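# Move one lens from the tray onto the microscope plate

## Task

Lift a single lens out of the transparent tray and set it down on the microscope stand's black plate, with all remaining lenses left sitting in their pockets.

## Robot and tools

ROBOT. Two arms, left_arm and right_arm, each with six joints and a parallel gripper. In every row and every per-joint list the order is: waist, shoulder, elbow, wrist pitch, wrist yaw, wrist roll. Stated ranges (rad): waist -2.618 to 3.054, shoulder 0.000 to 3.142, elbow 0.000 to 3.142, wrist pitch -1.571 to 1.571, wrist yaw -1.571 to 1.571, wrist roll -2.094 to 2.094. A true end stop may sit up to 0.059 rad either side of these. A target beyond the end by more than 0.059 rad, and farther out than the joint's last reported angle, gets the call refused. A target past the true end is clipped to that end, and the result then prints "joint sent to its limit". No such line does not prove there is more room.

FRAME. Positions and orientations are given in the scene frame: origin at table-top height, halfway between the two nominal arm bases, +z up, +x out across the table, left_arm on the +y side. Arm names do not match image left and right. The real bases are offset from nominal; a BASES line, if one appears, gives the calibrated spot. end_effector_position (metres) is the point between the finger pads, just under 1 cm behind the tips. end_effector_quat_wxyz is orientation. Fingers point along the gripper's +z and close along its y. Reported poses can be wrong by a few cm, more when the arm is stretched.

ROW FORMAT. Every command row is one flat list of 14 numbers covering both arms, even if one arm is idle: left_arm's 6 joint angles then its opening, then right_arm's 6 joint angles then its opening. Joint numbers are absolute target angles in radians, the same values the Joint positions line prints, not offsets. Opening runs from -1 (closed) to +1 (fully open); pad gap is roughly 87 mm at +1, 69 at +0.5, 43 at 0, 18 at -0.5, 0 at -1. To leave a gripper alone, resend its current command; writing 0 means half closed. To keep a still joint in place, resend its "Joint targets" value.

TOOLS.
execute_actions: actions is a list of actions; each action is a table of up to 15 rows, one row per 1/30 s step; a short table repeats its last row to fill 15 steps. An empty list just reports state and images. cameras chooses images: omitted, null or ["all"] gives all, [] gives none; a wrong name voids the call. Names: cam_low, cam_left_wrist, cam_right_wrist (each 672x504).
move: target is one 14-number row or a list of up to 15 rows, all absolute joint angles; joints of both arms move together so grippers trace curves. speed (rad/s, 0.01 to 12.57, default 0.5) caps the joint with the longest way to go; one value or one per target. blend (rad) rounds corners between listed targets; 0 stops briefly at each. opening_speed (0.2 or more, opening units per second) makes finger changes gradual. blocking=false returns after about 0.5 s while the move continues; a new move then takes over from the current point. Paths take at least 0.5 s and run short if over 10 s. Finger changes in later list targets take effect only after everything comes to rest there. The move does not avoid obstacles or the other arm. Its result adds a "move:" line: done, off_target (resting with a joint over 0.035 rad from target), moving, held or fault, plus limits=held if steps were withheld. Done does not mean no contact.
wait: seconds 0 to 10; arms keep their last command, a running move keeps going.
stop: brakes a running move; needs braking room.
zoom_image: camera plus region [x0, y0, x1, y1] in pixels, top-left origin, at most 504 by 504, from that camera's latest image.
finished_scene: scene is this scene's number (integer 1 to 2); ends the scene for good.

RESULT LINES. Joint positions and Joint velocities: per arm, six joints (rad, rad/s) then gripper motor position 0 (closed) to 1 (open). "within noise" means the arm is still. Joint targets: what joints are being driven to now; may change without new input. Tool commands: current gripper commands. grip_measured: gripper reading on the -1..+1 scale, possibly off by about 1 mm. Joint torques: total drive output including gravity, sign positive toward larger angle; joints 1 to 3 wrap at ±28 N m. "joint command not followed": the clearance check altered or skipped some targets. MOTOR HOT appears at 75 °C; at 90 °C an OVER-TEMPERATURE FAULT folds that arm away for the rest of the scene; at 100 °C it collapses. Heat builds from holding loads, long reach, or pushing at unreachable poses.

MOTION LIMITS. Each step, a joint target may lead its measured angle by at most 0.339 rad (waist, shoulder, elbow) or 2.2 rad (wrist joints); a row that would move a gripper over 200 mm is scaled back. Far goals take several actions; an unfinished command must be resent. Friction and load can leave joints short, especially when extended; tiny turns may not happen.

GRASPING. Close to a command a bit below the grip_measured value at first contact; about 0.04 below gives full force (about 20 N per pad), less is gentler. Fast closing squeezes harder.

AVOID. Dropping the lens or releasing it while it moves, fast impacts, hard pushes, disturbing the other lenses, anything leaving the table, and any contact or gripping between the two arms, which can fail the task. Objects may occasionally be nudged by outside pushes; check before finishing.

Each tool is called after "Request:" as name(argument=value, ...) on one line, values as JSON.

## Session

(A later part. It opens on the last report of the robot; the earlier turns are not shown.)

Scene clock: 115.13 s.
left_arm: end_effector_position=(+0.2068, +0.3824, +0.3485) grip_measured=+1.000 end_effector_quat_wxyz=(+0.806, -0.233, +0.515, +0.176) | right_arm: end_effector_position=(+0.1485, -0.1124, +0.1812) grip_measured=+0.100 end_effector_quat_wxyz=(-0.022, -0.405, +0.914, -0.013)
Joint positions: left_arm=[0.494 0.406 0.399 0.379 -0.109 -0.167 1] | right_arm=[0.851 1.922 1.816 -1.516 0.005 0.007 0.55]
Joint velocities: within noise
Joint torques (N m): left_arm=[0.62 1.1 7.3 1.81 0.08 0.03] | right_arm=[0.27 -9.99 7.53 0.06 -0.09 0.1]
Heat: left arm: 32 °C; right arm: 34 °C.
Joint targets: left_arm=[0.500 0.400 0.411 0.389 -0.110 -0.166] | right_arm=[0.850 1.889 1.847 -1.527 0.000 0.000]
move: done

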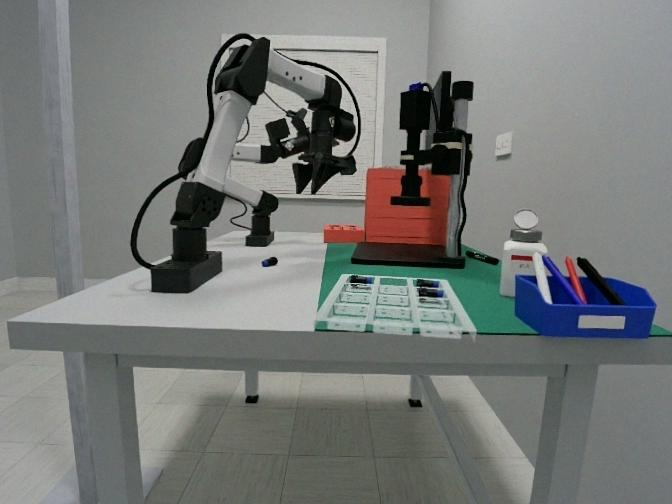

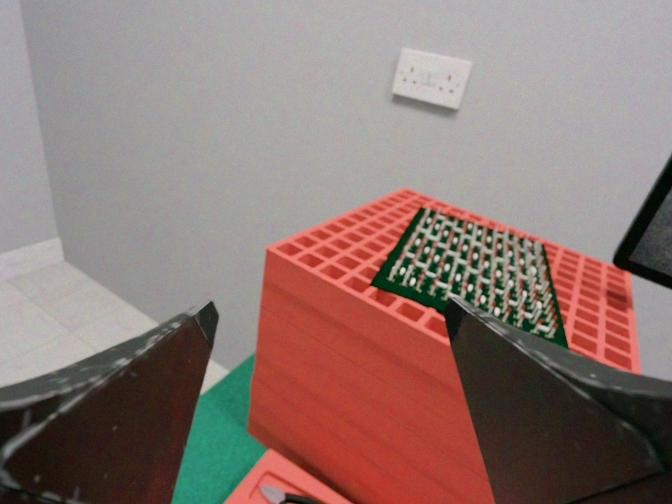

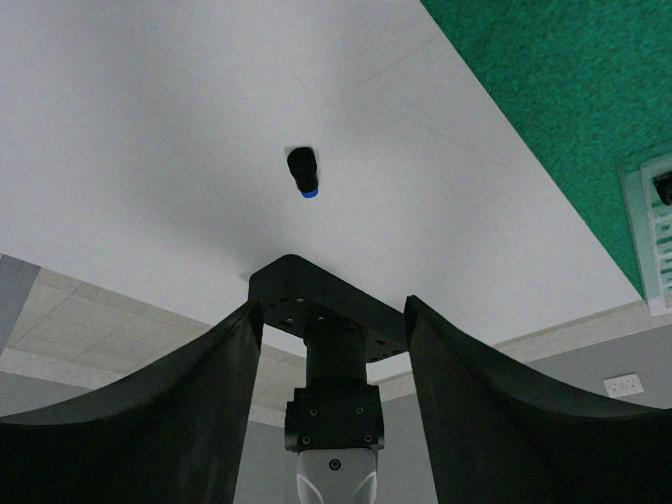

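Request:
move(target=[[0.494,0.4,0.411,0.389,-0.110,-0.166,0.3,-0.4,1.6,1.6,-1.3,0,0,0.1],[-1.385,0.6,0.7,0.2,0,0,0.3,-0.5,1.6,1.6,-1.3,0,0,0.1],[-1.385,2.336,2.25,-1.46,0,0,0.3,-0.5,1.6,1.6,-1.3,0,0,0.1]], speed=[0.8,0.8,0.8], blend=0.08)

Request:
zoom_image(camera="cam_low", region=[100, 0, 480, 300])

Scene clock: 132.63 s.
left_arm: end_effector_position=(+0.0700, -0.1673, +0.1067) grip_measured=+0.300 end_effector_quat_wxyz=(+0.006, +0.622, +0.783, -0.001) | right_arm: end_effector_position=(+0.2031, -0.4833, +0.2115) grip_measured=+0.100 end_effector_quat_wxyz=(+0.107, +0.250, +0.962, -0.028)
Joint positions: left_arm=[-1.379 2.338 2.227 -1.449 -0.006 -0.008 0.65] | right_arm=[-0.492 1.63 1.606 -1.325 0.002 0.005 0.55]
Joint velocities: within noise
Joint torques (N m): left_arm=[-0.29 -10.91 7.35 0.26 0.14 0.11] | right_arm=[-0.17 -8.06 4.66 1 -0.06 0.12]
Heat: left arm: 33 °C; right arm: 34 °C.
Joint targets: left_arm=[-1.385 2.336 2.250 -1.460 0.000 0.000] | right_arm=[-0.500 1.600 1.600 -1.300 0.000 0.000]
move: done; blend cut to 0 rad at target 1

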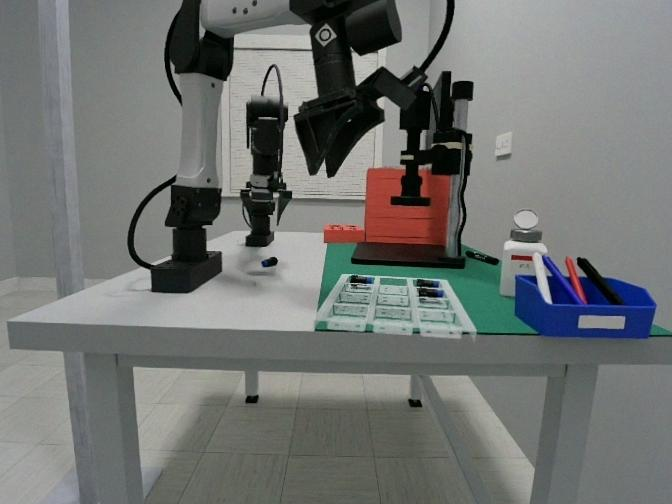

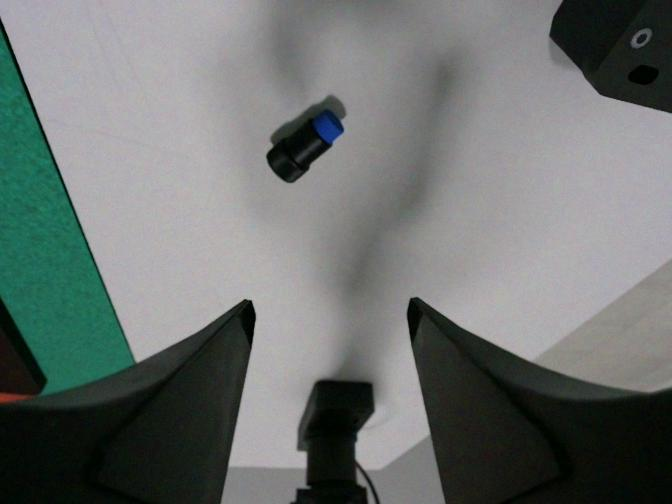

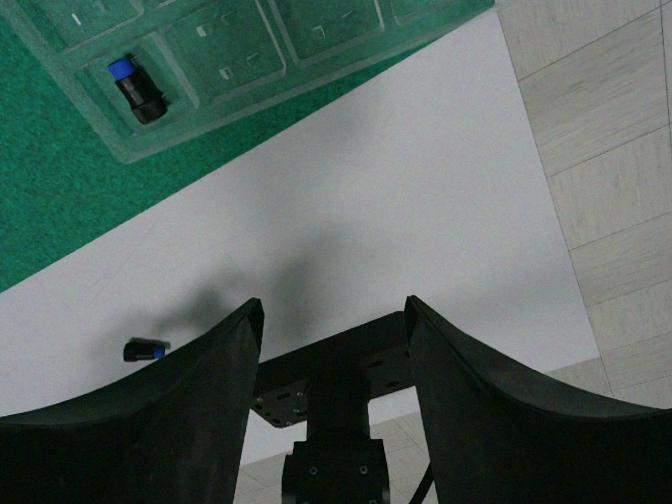

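Scaled by 1.326 from the camera's 672x504 image, which has a finer 960x720 frame.

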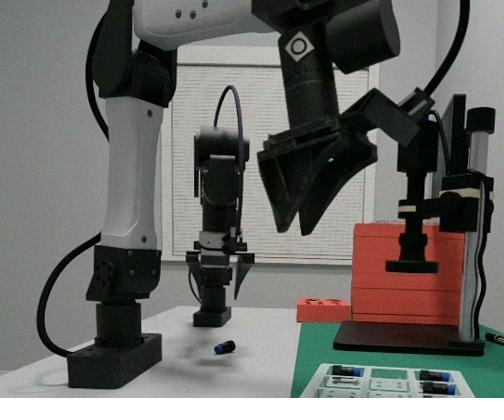

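Request:
move(target=[-1.397,2.380,2.072,-1.25,0,0.522,0.2,-0.5,1.6,1.6,-1.3,0,0,0.1], speed=0.4)

Request:
zoom_image(camera="cam_low", region=[200, 200, 340, 300])

Scene clock: 138.60 s.
left_arm: end_effector_position=(+0.0879, -0.1762, +0.0537) grip_measured=+0.200 end_effector_quat_wxyz=(+0.004, +0.806, +0.592, +0.001) | right_arm: end_effector_position=(+0.2031, -0.4833, +0.2115) grip_measured=+0.100 end_effector_quat_wxyz=(+0.107, +0.250, +0.962, -0.028)
Joint positions: left_arm=[-1.391 2.371 2.073 -1.265 -0.005 0.512 0.6] | right_arm=[-0.492 1.63 1.606 -1.325 0.002 0.005 0.55]
Joint velocities: within noise
Joint torques (N m): left_arm=[-0.29 -10.24 5.2 0.52 0.18 0.1] | right_arm=[-0.18 -8.08 4.64 1 -0.06 0.09]
Heat: left arm: 32 °C; right arm: 33 °C.
Joint targets: left_arm=[-1.397 2.380 2.072 -1.250 0.000 0.522] | right_arm=[-0.500 1.600 1.600 -1.300 0.000 0.000]
move: done

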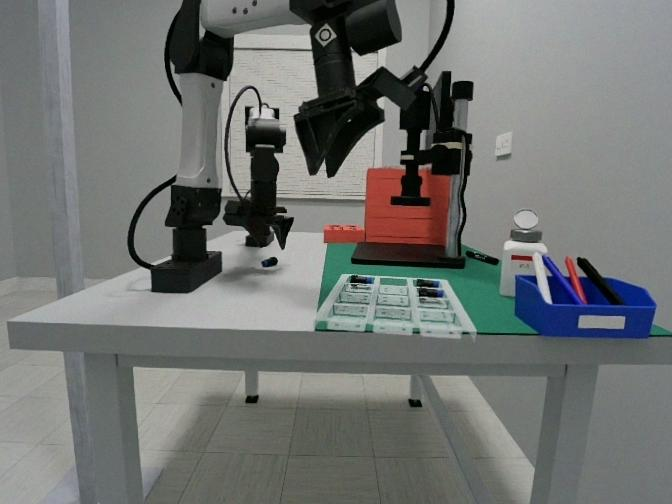

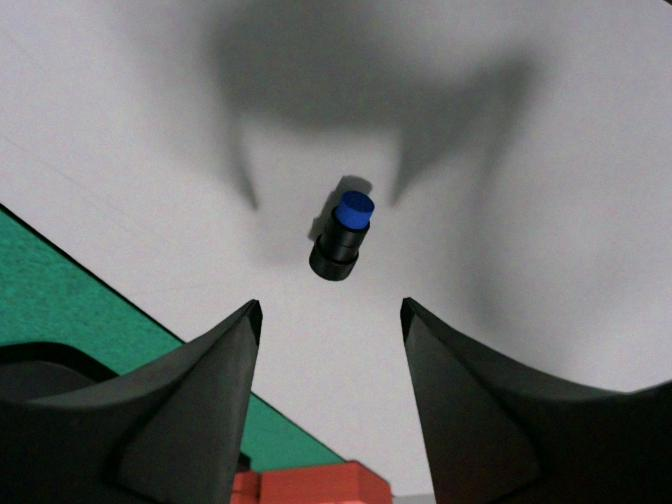

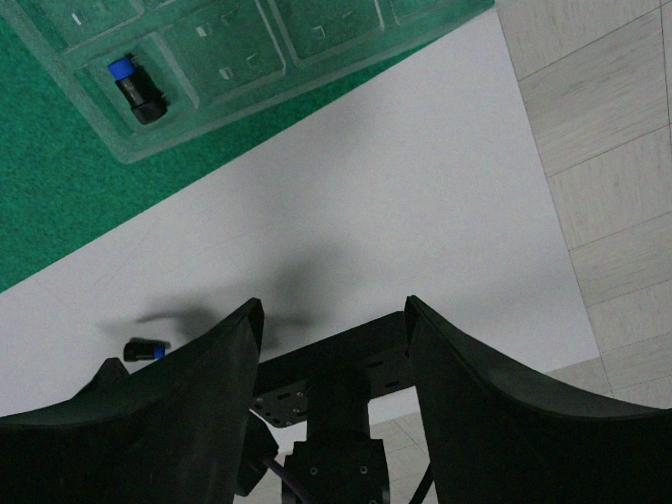

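Scaled by 3.600 from the camera's 672x504 image, which has a finer 960x720 frame.

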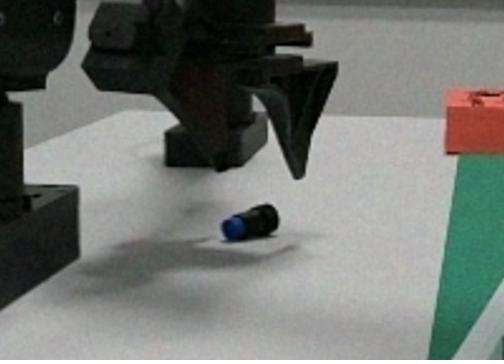

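Request:
move(target=[-1.404,2.398,2.005,-1.17,0,0.53,0.1,-0.5,1.6,1.6,-1.3,0,0,0.1], speed=0.2)

Request:
zoom_image(camera="cam_low", region=[220, 220, 320, 290])

Scene clock: 141.17 s.
left_arm: end_effector_position=(+0.0852, -0.1769, +0.0288) grip_measured=+0.100 end_effector_quat_wxyz=(+0.002, +0.811, +0.586, +0.002) | right_arm: end_effector_position=(+0.2031, -0.4833, +0.2115) grip_measured=+0.100 end_effector_quat_wxyz=(+0.107, +0.250, +0.962, -0.028)
Joint positions: left_arm=[-1.398 2.39 2.006 -1.186 -0.005 0.521 0.55] | right_arm=[-0.492 1.63 1.606 -1.325 0.002 0.005 0.55]
Joint velocities: within noise
Joint torques (N m): left_arm=[-0.29 -10.36 5.22 0.53 0.17 0.11] | right_arm=[-0.24 -7.99 4.79 0.99 -0.04 0.13]
Heat: left arm: 32 °C; right arm: 33 °C.
Joint targets: left_arm=[-1.404 2.398 2.005 -1.170 0.000 0.530] | right_arm=[-0.500 1.600 1.600 -1.300 0.000 0.000]
move: done

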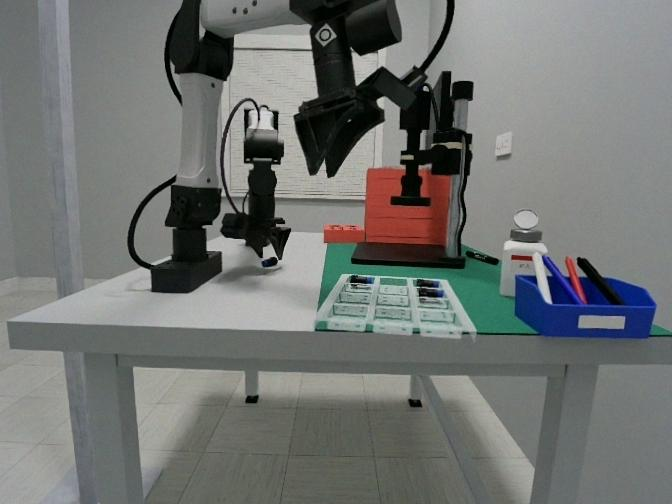

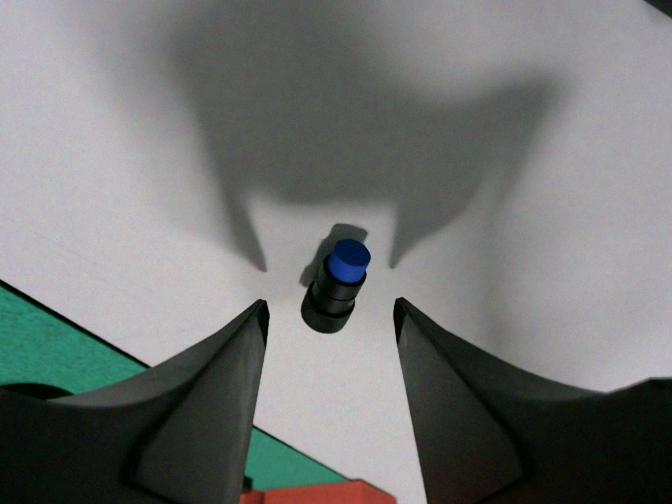

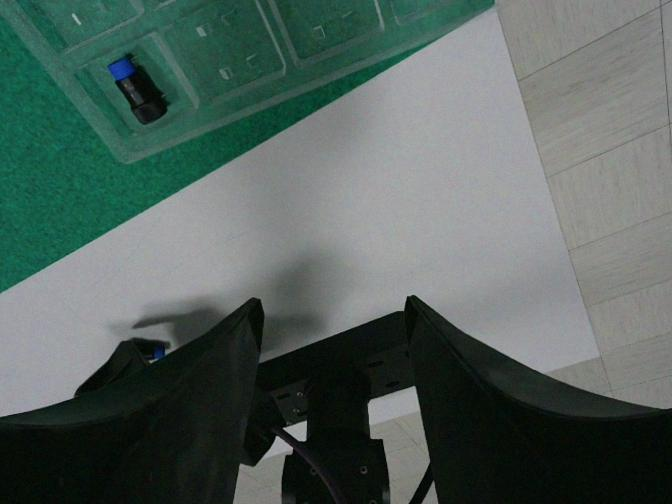

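Scaled by 5.040 from the camera's 672x504 image, which has a finer 960x720 frame.

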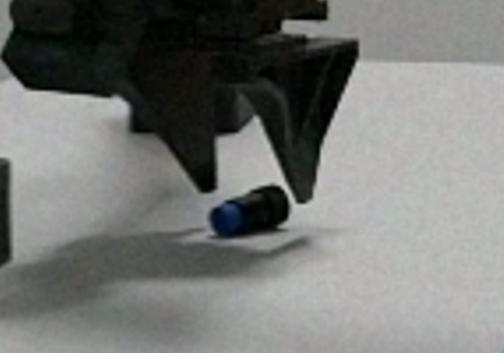

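Request:
move(target=[-1.404,2.404,1.972,-1.134,0,0.53,0.05,-0.5,1.6,1.6,-1.3,0,0,0.1], speed=0.1)

Request:
zoom_image(camera="cam_low", region=[220, 220, 320, 290])

Request:
zoom_image(camera="cam_left_wrist", region=[200, 200, 480, 420])

Scene clock: 143.17 s.
left_arm: end_effector_position=(+0.0852, -0.1765, +0.0208) grip_measured=+0.050 end_effector_quat_wxyz=(+0.003, +0.811, +0.585, +0.001) | right_arm: end_effector_position=(+0.2031, -0.4833, +0.2115) grip_measured=+0.100 end_effector_quat_wxyz=(+0.107, +0.250, +0.962, -0.028)
Joint positions: left_arm=[-1.398 2.39 1.974 -1.15 -0.005 0.521 0.525] | right_arm=[-0.492 1.63 1.606 -1.325 0.002 0.005 0.55]
Joint velocities: within noise
Joint torques (N m): left_arm=[-0.29 -9.87 5.05 0.53 0.17 0.11] | right_arm=[-0.28 -7.97 4.77 0.99 -0.06 0.1]
Heat: left arm: 32 °C; right arm: 33 °C.
Joint targets: left_arm=[-1.404 2.404 1.972 -1.134 0.000 0.530] | right_arm=[-0.500 1.600 1.600 -1.300 0.000 0.000]
move: done

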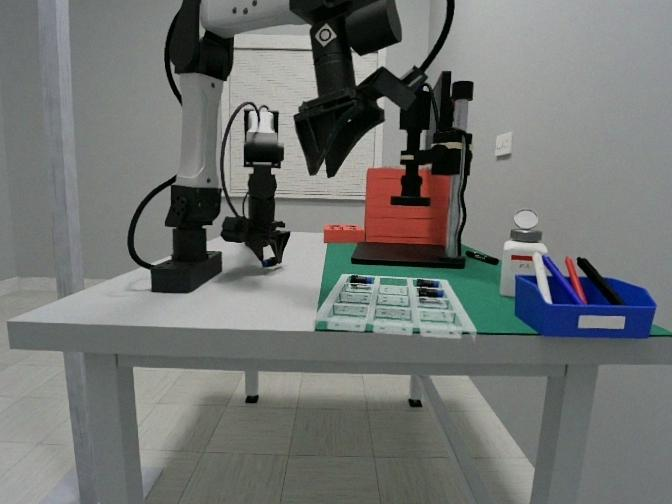

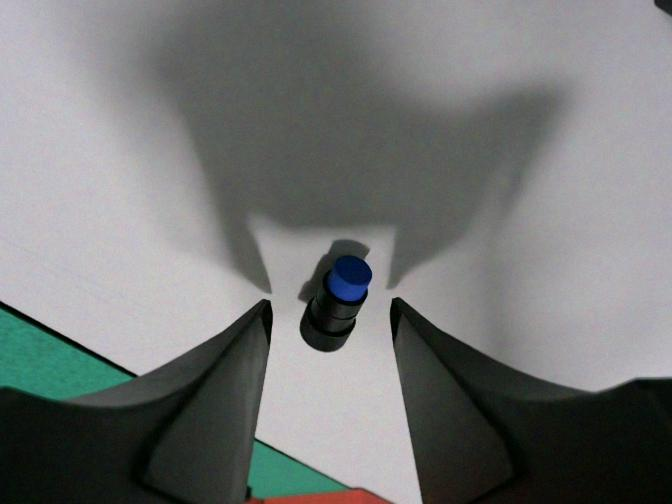

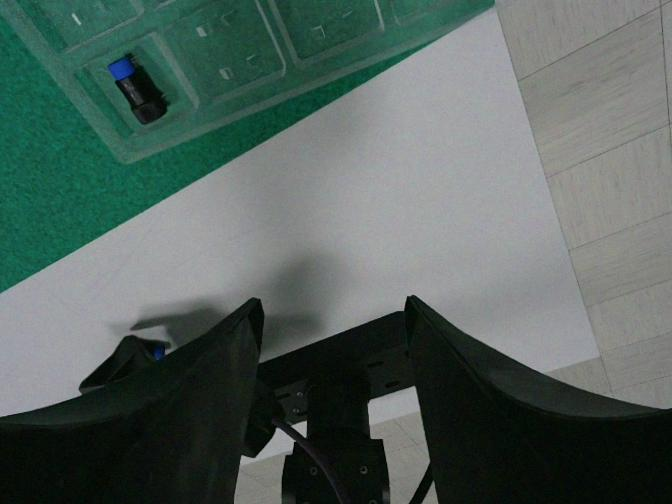

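Scaled by 5.040 from the camera's 672x504 image, which has a finer 960x720 frame.

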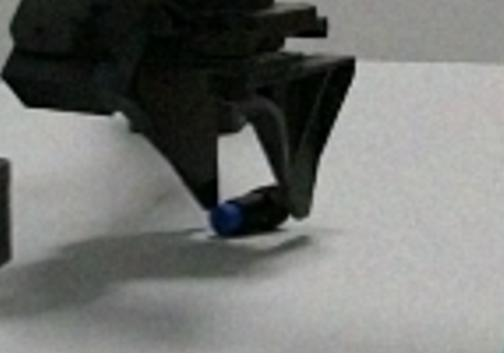

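Scaled by 1.800 from the camera's 672x504 image, which has a finer 960x720 frame.

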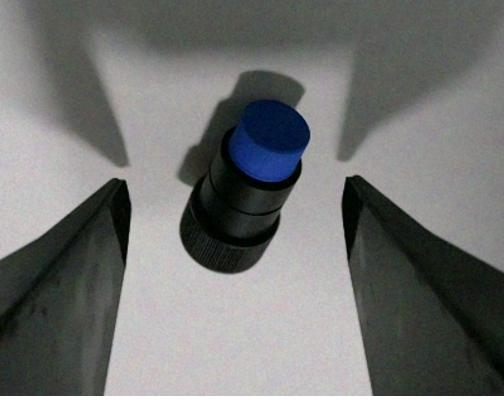

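Request:
move(target=[[-1.404,2.406,1.967,-1.128,0,0.53,0.05,-0.5,1.6,1.6,-1.3,0,0,0.1],[-1.404,2.406,1.967,-1.128,0,0.53,-0.8,-0.5,1.6,1.6,-1.3,0,0,0.1]], speed=0.1, opening_speed=0.4)

Request:
zoom_image(camera="cam_left_wrist", region=[200, 200, 480, 420])

Scene clock: 147.03 s.
left_arm: end_effector_position=(+0.0851, -0.1761, +0.0174) grip_measured=-0.455 end_effector_quat_wxyz=(+0.002, +0.811, +0.585, +0.002) | right_arm: end_effector_position=(+0.2031, -0.4833, +0.2115) grip_measured=+0.100 end_effector_quat_wxyz=(+0.107, +0.250, +0.962, -0.028)
Joint positions: left_arm=[-1.398 2.395 1.969 -1.143 -0.005 0.521 0.272] | right_arm=[-0.492 1.63 1.606 -1.325 0.002 0.005 0.55]
Joint velocities: within noise
Joint torques (N m): left_arm=[-0.29 -10.11 5.08 0.51 0.17 0.11] | right_arm=[-0.14 -8.16 4.82 1 -0.07 0.1]
Heat: left arm: 32 °C; right arm: 32 °C.
Joint targets: left_arm=[-1.404 2.406 1.967 -1.128 0.000 0.530] | right_arm=[-0.500 1.600 1.600 -1.300 0.000 0.000]
move: done

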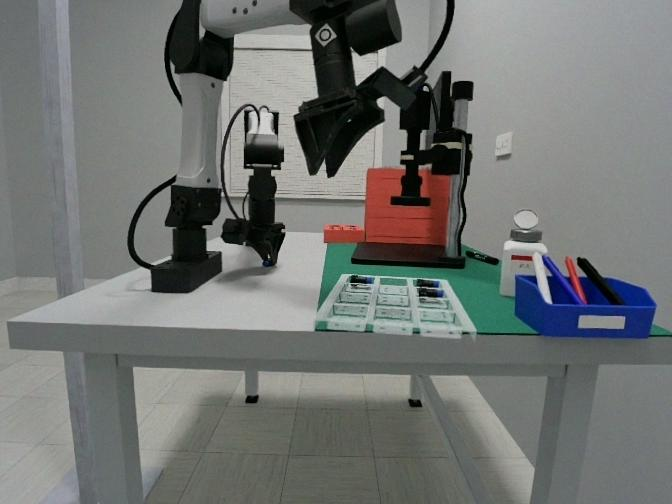

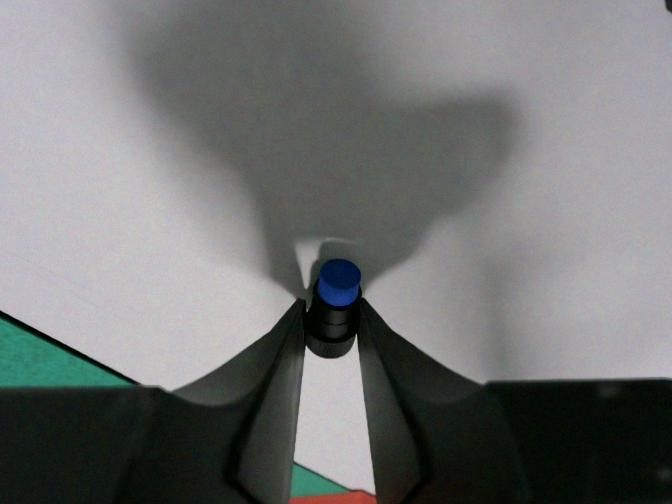

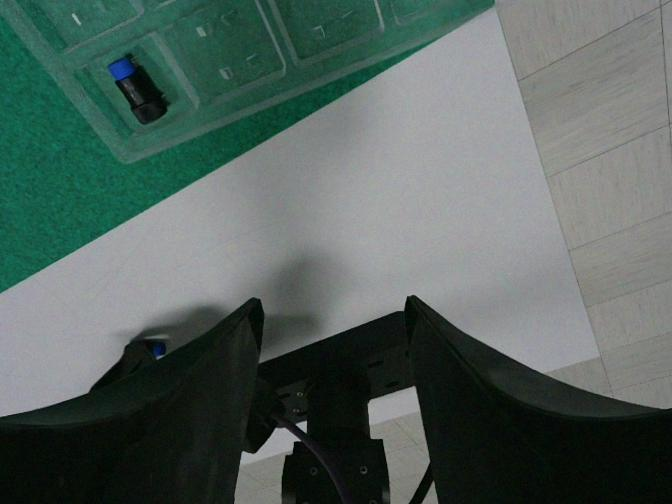

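Scaled by 1.800 from the camera's 672x504 image, which has a finer 960x720 frame.

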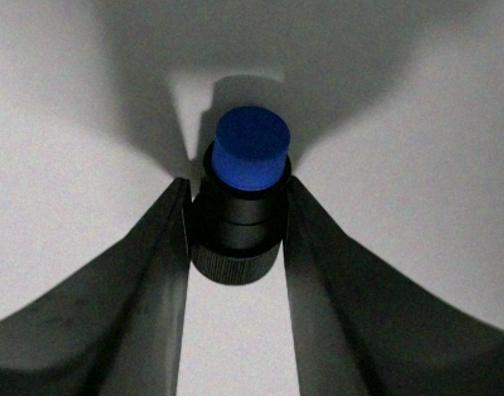

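Request:
move(target=[[-1.404,2.34,2.12,-1.28,0,0.53,-0.8,-0.5,1.6,1.6,-1.3,0,0,0.1],[-1.404,1.935,1.61,-1.20,0,0.4,-0.8,-0.5,1.6,1.6,-1.3,0,0,0.1],[-0.295,1.935,1.61,-1.20,0,-0.36,-0.8,-0.5,1.6,1.6,-1.3,0,0,0.1]], speed=[0.25,0.5,0.7], blend=0.05)

Request:
zoom_image(camera="cam_low", region=[180, 20, 520, 300])

Scene clock: 153.07 s.
left_arm: end_effector_position=(+0.0851, -0.1763, +0.0198) grip_measured=-0.455 end_effector_quat_wxyz=(+0.001, +0.811, +0.585, +0.002) | right_arm: end_effector_position=(+0.2031, -0.4833, +0.2115) grip_measured=+0.100 end_effector_quat_wxyz=(+0.107, +0.250, +0.962, -0.028)
Joint positions: left_arm=[-1.398 2.395 1.979 -1.154 -0.005 0.521 0.272] | right_arm=[-0.492 1.63 1.606 -1.325 0.002 0.005 0.55]
Joint velocities: within noise
Joint torques (N m): left_arm=[0.16 -11.04 5.27 0.34 0.11 0.02] | right_arm=[-0.27 -8.01 4.75 0.99 -0.03 0.12]
Heat: left arm: 32 °C; right arm: 32 °C.
Joint targets: left_arm=[-1.398 2.395 1.979 -1.154 -0.005 0.521] | right_arm=[-0.500 1.600 1.600 -1.300 0.000 0.000]
move: held (left_arm; a check stopped the path); path passed 0 of 3 targets; limits=held; left_arm: the waist is farthest, 1.103 rad from its target
joint command not followed: on one or more control steps a check withheld the commanded joint targets of the left arm, and it was not sent them on those steps.
cause: the commanded joint targets, or the way to them, would bring a part of the robot too close to another arm (this arm's wrist camera and the right arm's shoulder (the part past the waist)).

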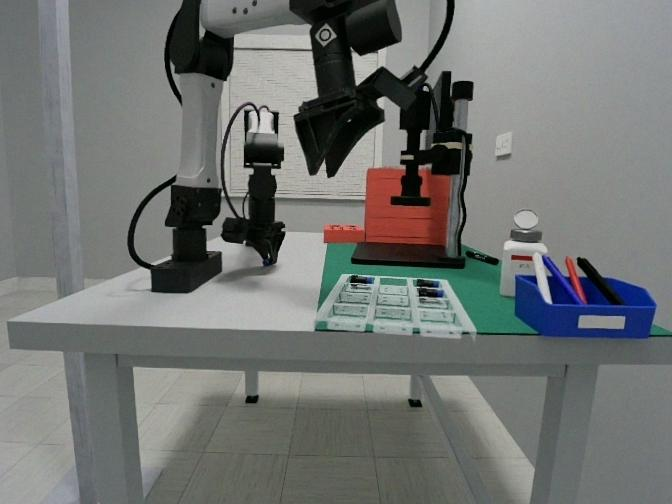

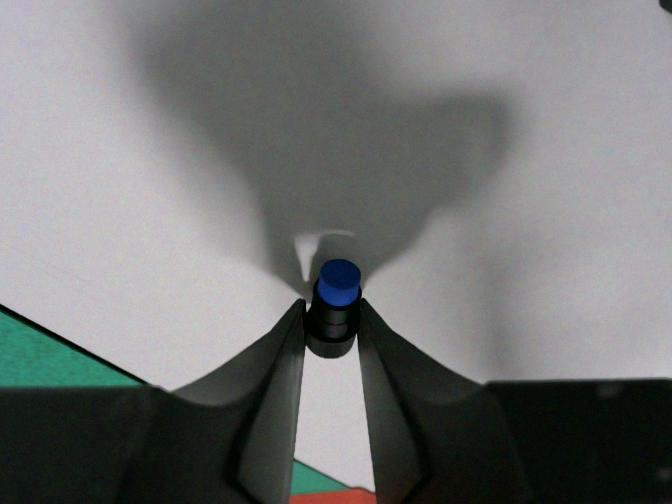

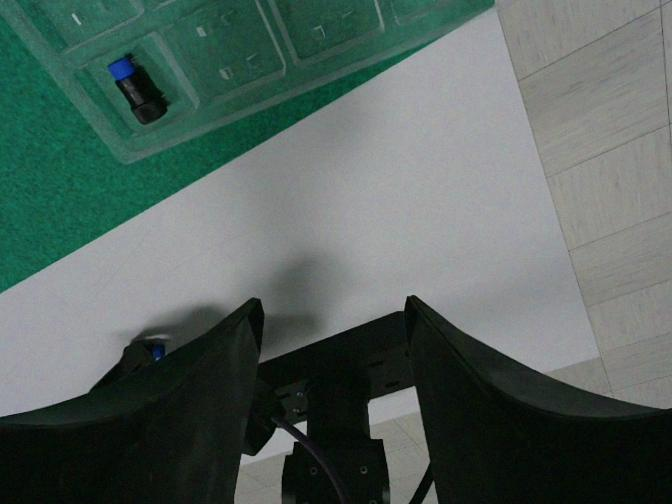

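Scaled by 1.482 from the camera's 672x504 image, which has a finer 960x720 frame.

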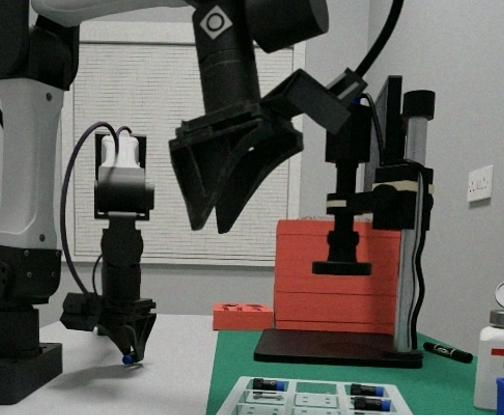

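Request:
move(target=[[-1.398,2.26,1.88,-1.16,0,0.5,-0.8,-0.5,1.6,1.6,-1.3,0,0,0.1],[-1.398,1.935,1.61,-1.20,0,0.4,-0.8,-0.5,1.6,1.6,-1.3,0,0,0.1],[-0.295,1.935,1.61,-1.20,0,-0.36,-0.8,-0.5,1.6,1.6,-1.3,0,0,0.1]], speed=[0.2,0.5,0.7], blend=0.05)

Request:
zoom_image(camera="cam_low", region=[180, 20, 520, 300])

Scene clock: 157.17 s.
left_arm: end_effector_position=(+0.2471, +0.0368, +0.0999) grip_measured=-0.455 end_effector_quat_wxyz=(-0.011, +0.312, +0.948, -0.064) | right_arm: end_effector_position=(+0.2031, -0.4833, +0.2115) grip_measured=+0.100 end_effector_quat_wxyz=(+0.107, +0.250, +0.962, -0.028)
Joint positions: left_arm=[-0.608 1.967 1.612 -1.203 0.13 0.055 0.272] | right_arm=[-0.492 1.63 1.606 -1.325 0.002 0.005 0.55]
Joint velocities: within noise
Joint torques (N m): left_arm=[24.91 -10.85 5.11 0.41 -1.38 -4.05] | right_arm=[-0.21 -7.97 4.79 0.98 -0.08 0.12]
Heat: left arm: 35 °C; right arm: 32 °C.
Joint targets: left_arm=[-0.295 1.935 1.610 -1.200 0.000 -0.360] | right_arm=[-0.500 1.600 1.600 -1.300 0.000 0.000]
move: off_target (left_arm); left_arm: the wrist roll is farthest, 0.415 rad from its target

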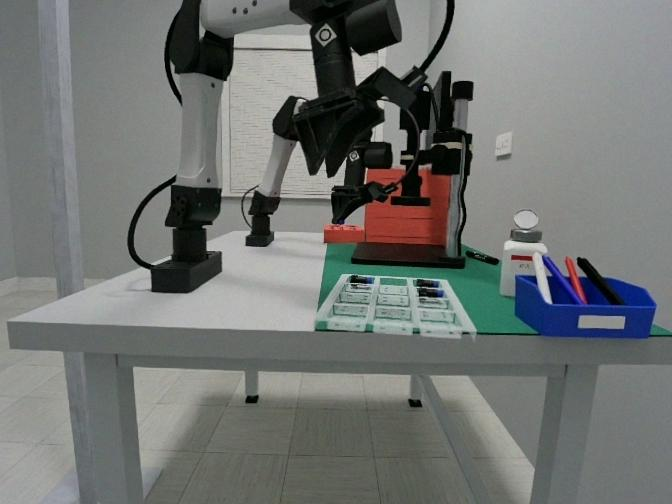

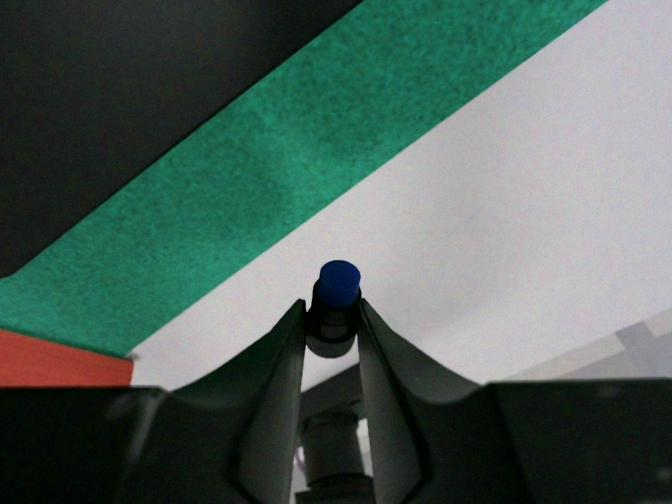

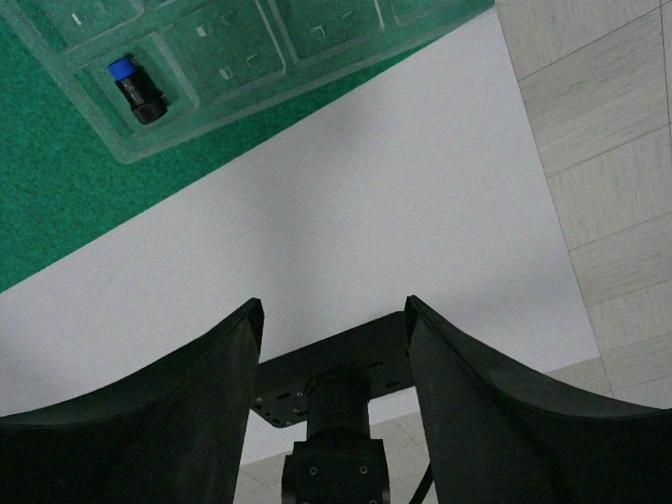

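Scaled by 1.482 from the camera's 672x504 image, which has a finer 960x720 frame.

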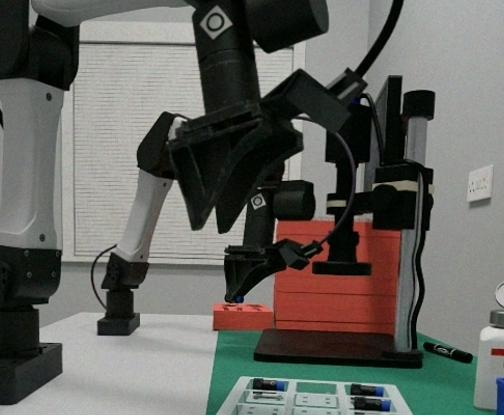

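Request:
move(target=[[-0.80,1.80,1.45,-1.18,0,0.05,-0.8,-0.5,1.6,1.6,-1.3,0,0,0.1],[-0.80,1.80,1.45,-1.18,0,-0.7,-0.8,-0.5,1.6,1.6,-1.3,0,0,0.1]], speed=[0.4,0.7])

Request:
zoom_image(camera="cam_low", region=[180, 20, 520, 300])

Scene clock: 164.07 s.
left_arm: end_effector_position=(+0.1815, +0.0006, +0.1019) grip_measured=-0.455 end_effector_quat_wxyz=(+0.002, +0.049, +0.999, -0.006) | right_arm: end_effector_position=(+0.2031, -0.4833, +0.2115) grip_measured=+0.100 end_effector_quat_wxyz=(+0.107, +0.250, +0.962, -0.028)
Joint positions: left_arm=[-0.803 1.84 1.453 -1.172 0.006 -0.676 0.272] | right_arm=[-0.492 1.63 1.606 -1.325 0.002 0.005 0.55]
Joint velocities: within noise
Joint torques (N m): left_arm=[0.43 -10.44 5.08 0.27 -0.04 -0.23] | right_arm=[-0.18 -8.02 4.63 1.01 -0.05 0.11]
Heat: left arm: 37 °C; right arm: 32 °C.
Joint targets: left_arm=[-0.800 1.800 1.450 -1.180 0.000 -0.700] | right_arm=[-0.500 1.600 1.600 -1.300 0.000 0.000]
move: off_target (left_arm); left_arm: the shoulder is farthest, 0.040 rad from its target

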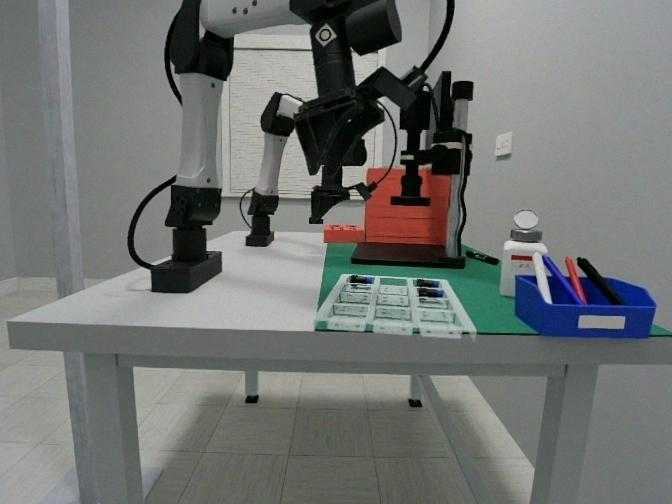

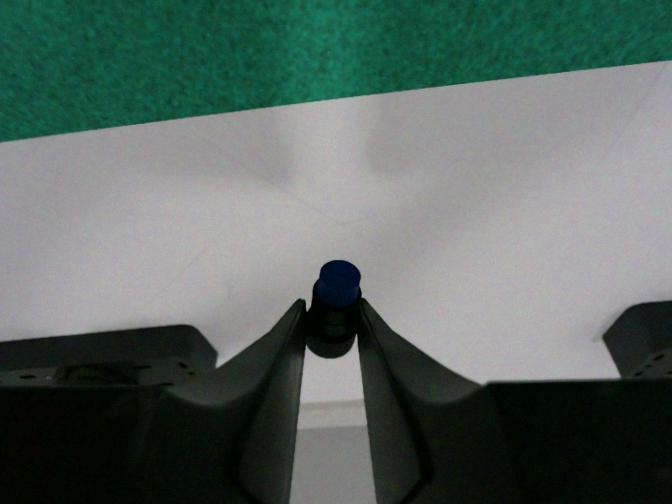

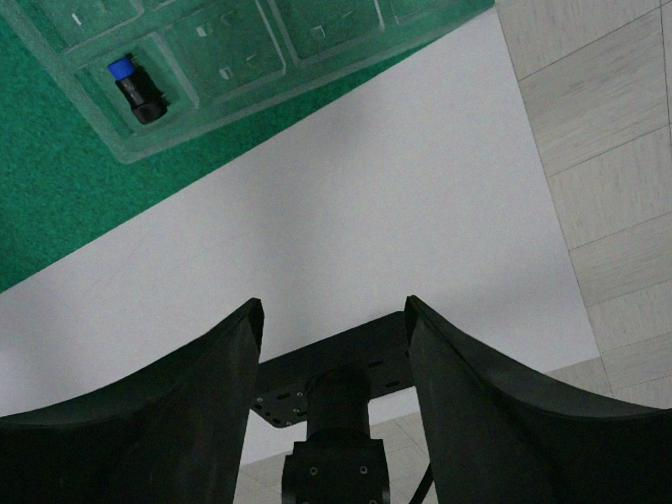

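Scaled by 1.482 from the camera's 672x504 image, which has a finer 960x720 frame.

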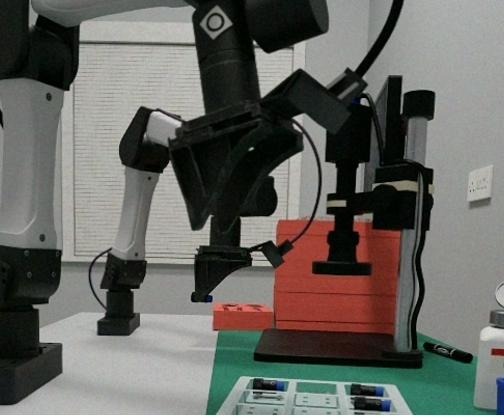

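Request:
move(target=[-0.295,1.80,1.47,-1.18,0,-0.7,-0.8,-0.5,1.6,1.6,-1.3,0,0,0.1], speed=0.5)

Request:
zoom_image(camera="cam_low", region=[180, 20, 520, 300])

Scene clock: 165.97 s.
left_arm: end_effector_position=(+0.2674, +0.1255, +0.1029) grip_measured=-0.455 end_effector_quat_wxyz=(+0.001, -0.199, +0.980, -0.004) | right_arm: end_effector_position=(+0.2031, -0.4833, +0.2115) grip_measured=+0.100 end_effector_quat_wxyz=(+0.107, +0.250, +0.962, -0.028)
Joint positions: left_arm=[-0.309 1.837 1.453 -1.18 0.007 -0.68 0.272] | right_arm=[-0.492 1.63 1.606 -1.325 0.002 0.005 0.55]
Joint velocities: within noise
Joint torques (N m): left_arm=[1.21 -10.24 6.86 0.35 -0.05 -0.18] | right_arm=[-0.31 -7.94 4.75 0.98 -0.05 0.1]
Heat: left arm: 37 °C; right arm: 32 °C.
Joint targets: left_arm=[-0.295 1.800 1.470 -1.180 0.000 -0.700] | right_arm=[-0.500 1.600 1.600 -1.300 0.000 0.000]
move: off_target (left_arm); left_arm: the shoulder is farthest, 0.037 rad from its target

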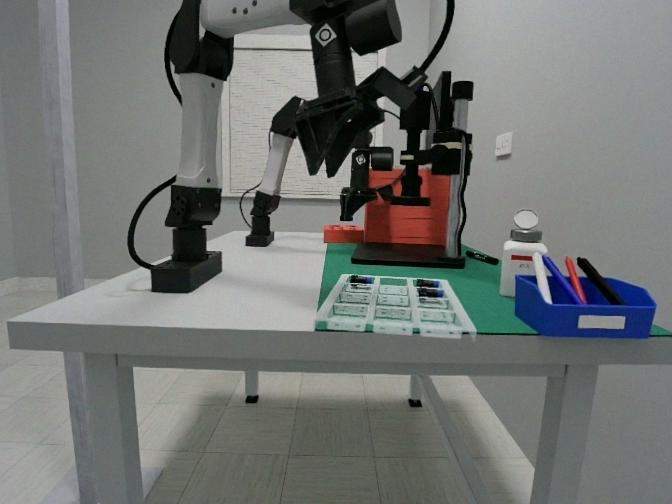

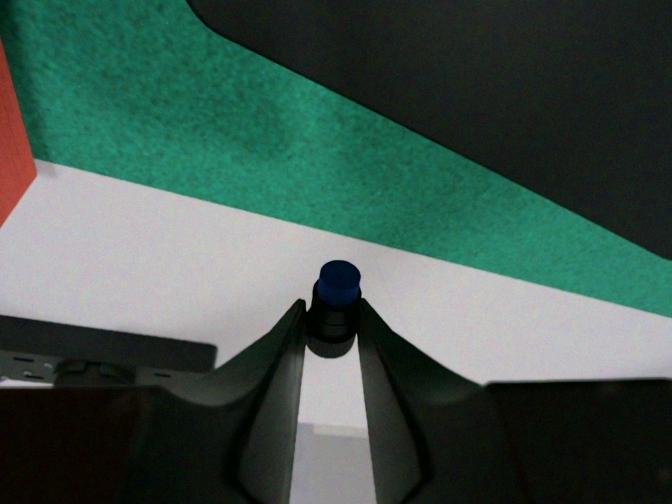

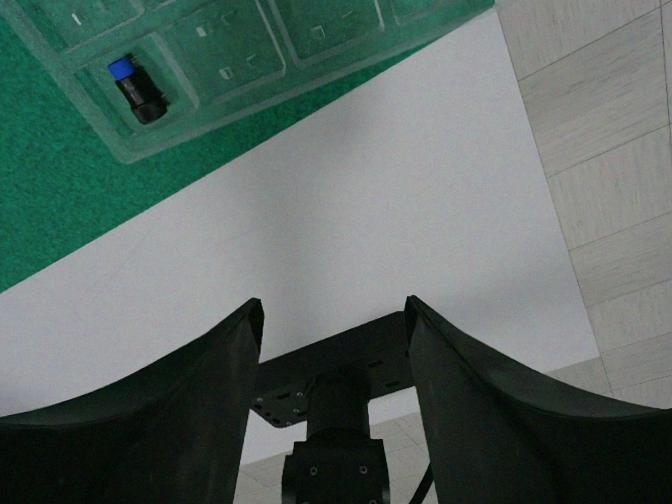

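Scaled by 1.482 from the camera's 672x504 image, which has a finer 960x720 frame.

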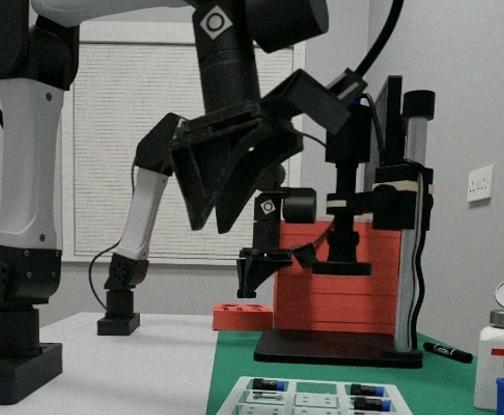

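Request:
move(target=[-0.272,2.39,2.187,-1.345,0,-0.63,-0.8,-0.5,1.6,1.6,-1.3,0,0,0.1], speed=0.35)

Request:
zoom_image(camera="cam_low", region=[320, 100, 500, 290])

Scene clock: 170.13 s.
left_arm: end_effector_position=(+0.3556, +0.1110, +0.1012) grip_measured=-0.455 end_effector_quat_wxyz=(-0.039, -0.191, +0.981, +0.015) | right_arm: end_effector_position=(+0.2031, -0.4833, +0.2115) grip_measured=+0.100 end_effector_quat_wxyz=(+0.107, +0.250, +0.962, -0.028)
Joint positions: left_arm=[-0.286 2.316 2.15 -1.489 0.006 -0.641 0.272] | right_arm=[-0.492 1.63 1.606 -1.325 0.002 0.005 0.55]
Joint velocities: within noise
Joint torques (N m): left_arm=[1.29 -4.46 8.43 1.79 -0.03 0.12] | right_arm=[-0.14 -8.05 4.75 0.98 -0.08 0.12]
Heat: left arm: 37 °C; right arm: 31 °C.
Joint targets: left_arm=[-0.272 2.390 2.187 -1.345 0.000 -0.630] | right_arm=[-0.500 1.600 1.600 -1.300 0.000 0.000]
move: off_target (left_arm); left_arm: the wrist pitch is farthest, 0.144 rad from its target

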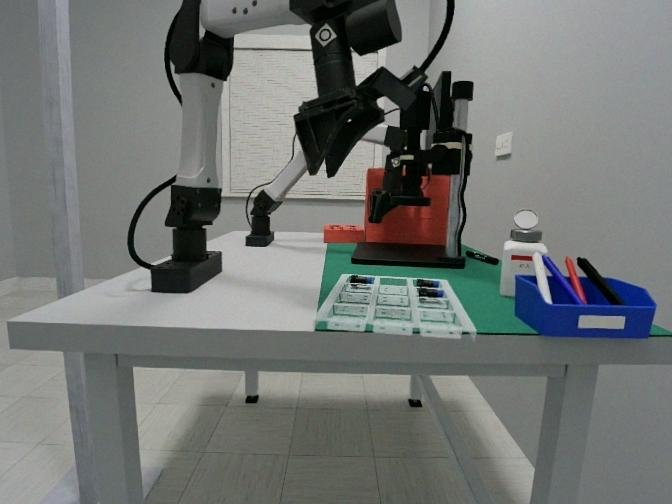

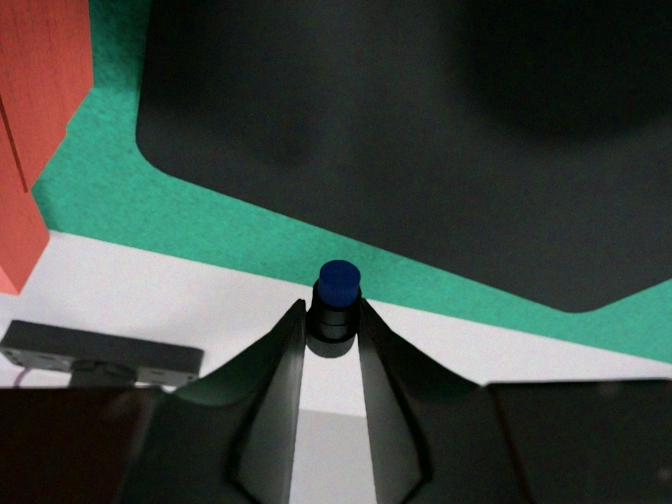

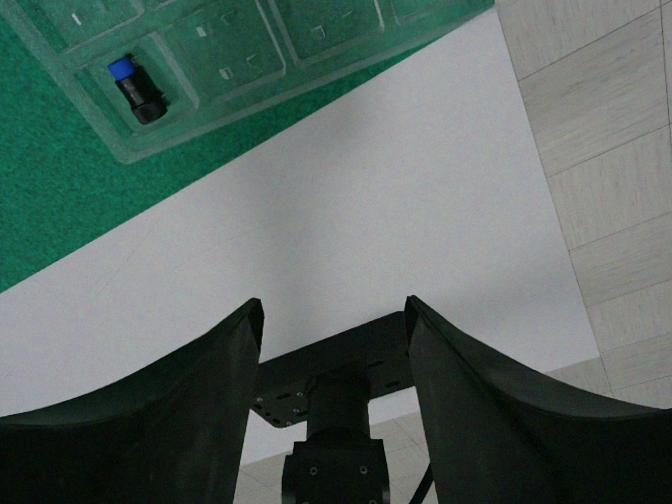

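Scaled by 2.653 from the camera's 672x504 image, which has a finer 960x720 frame.

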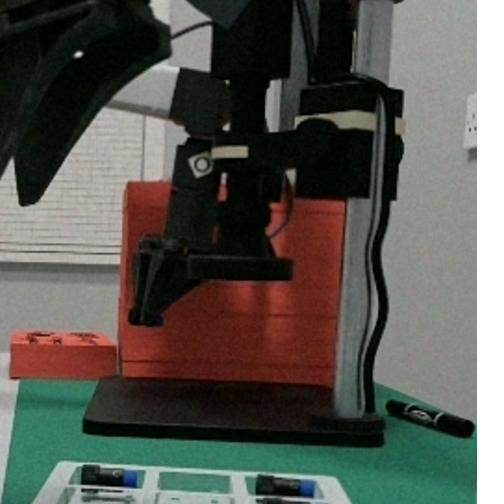

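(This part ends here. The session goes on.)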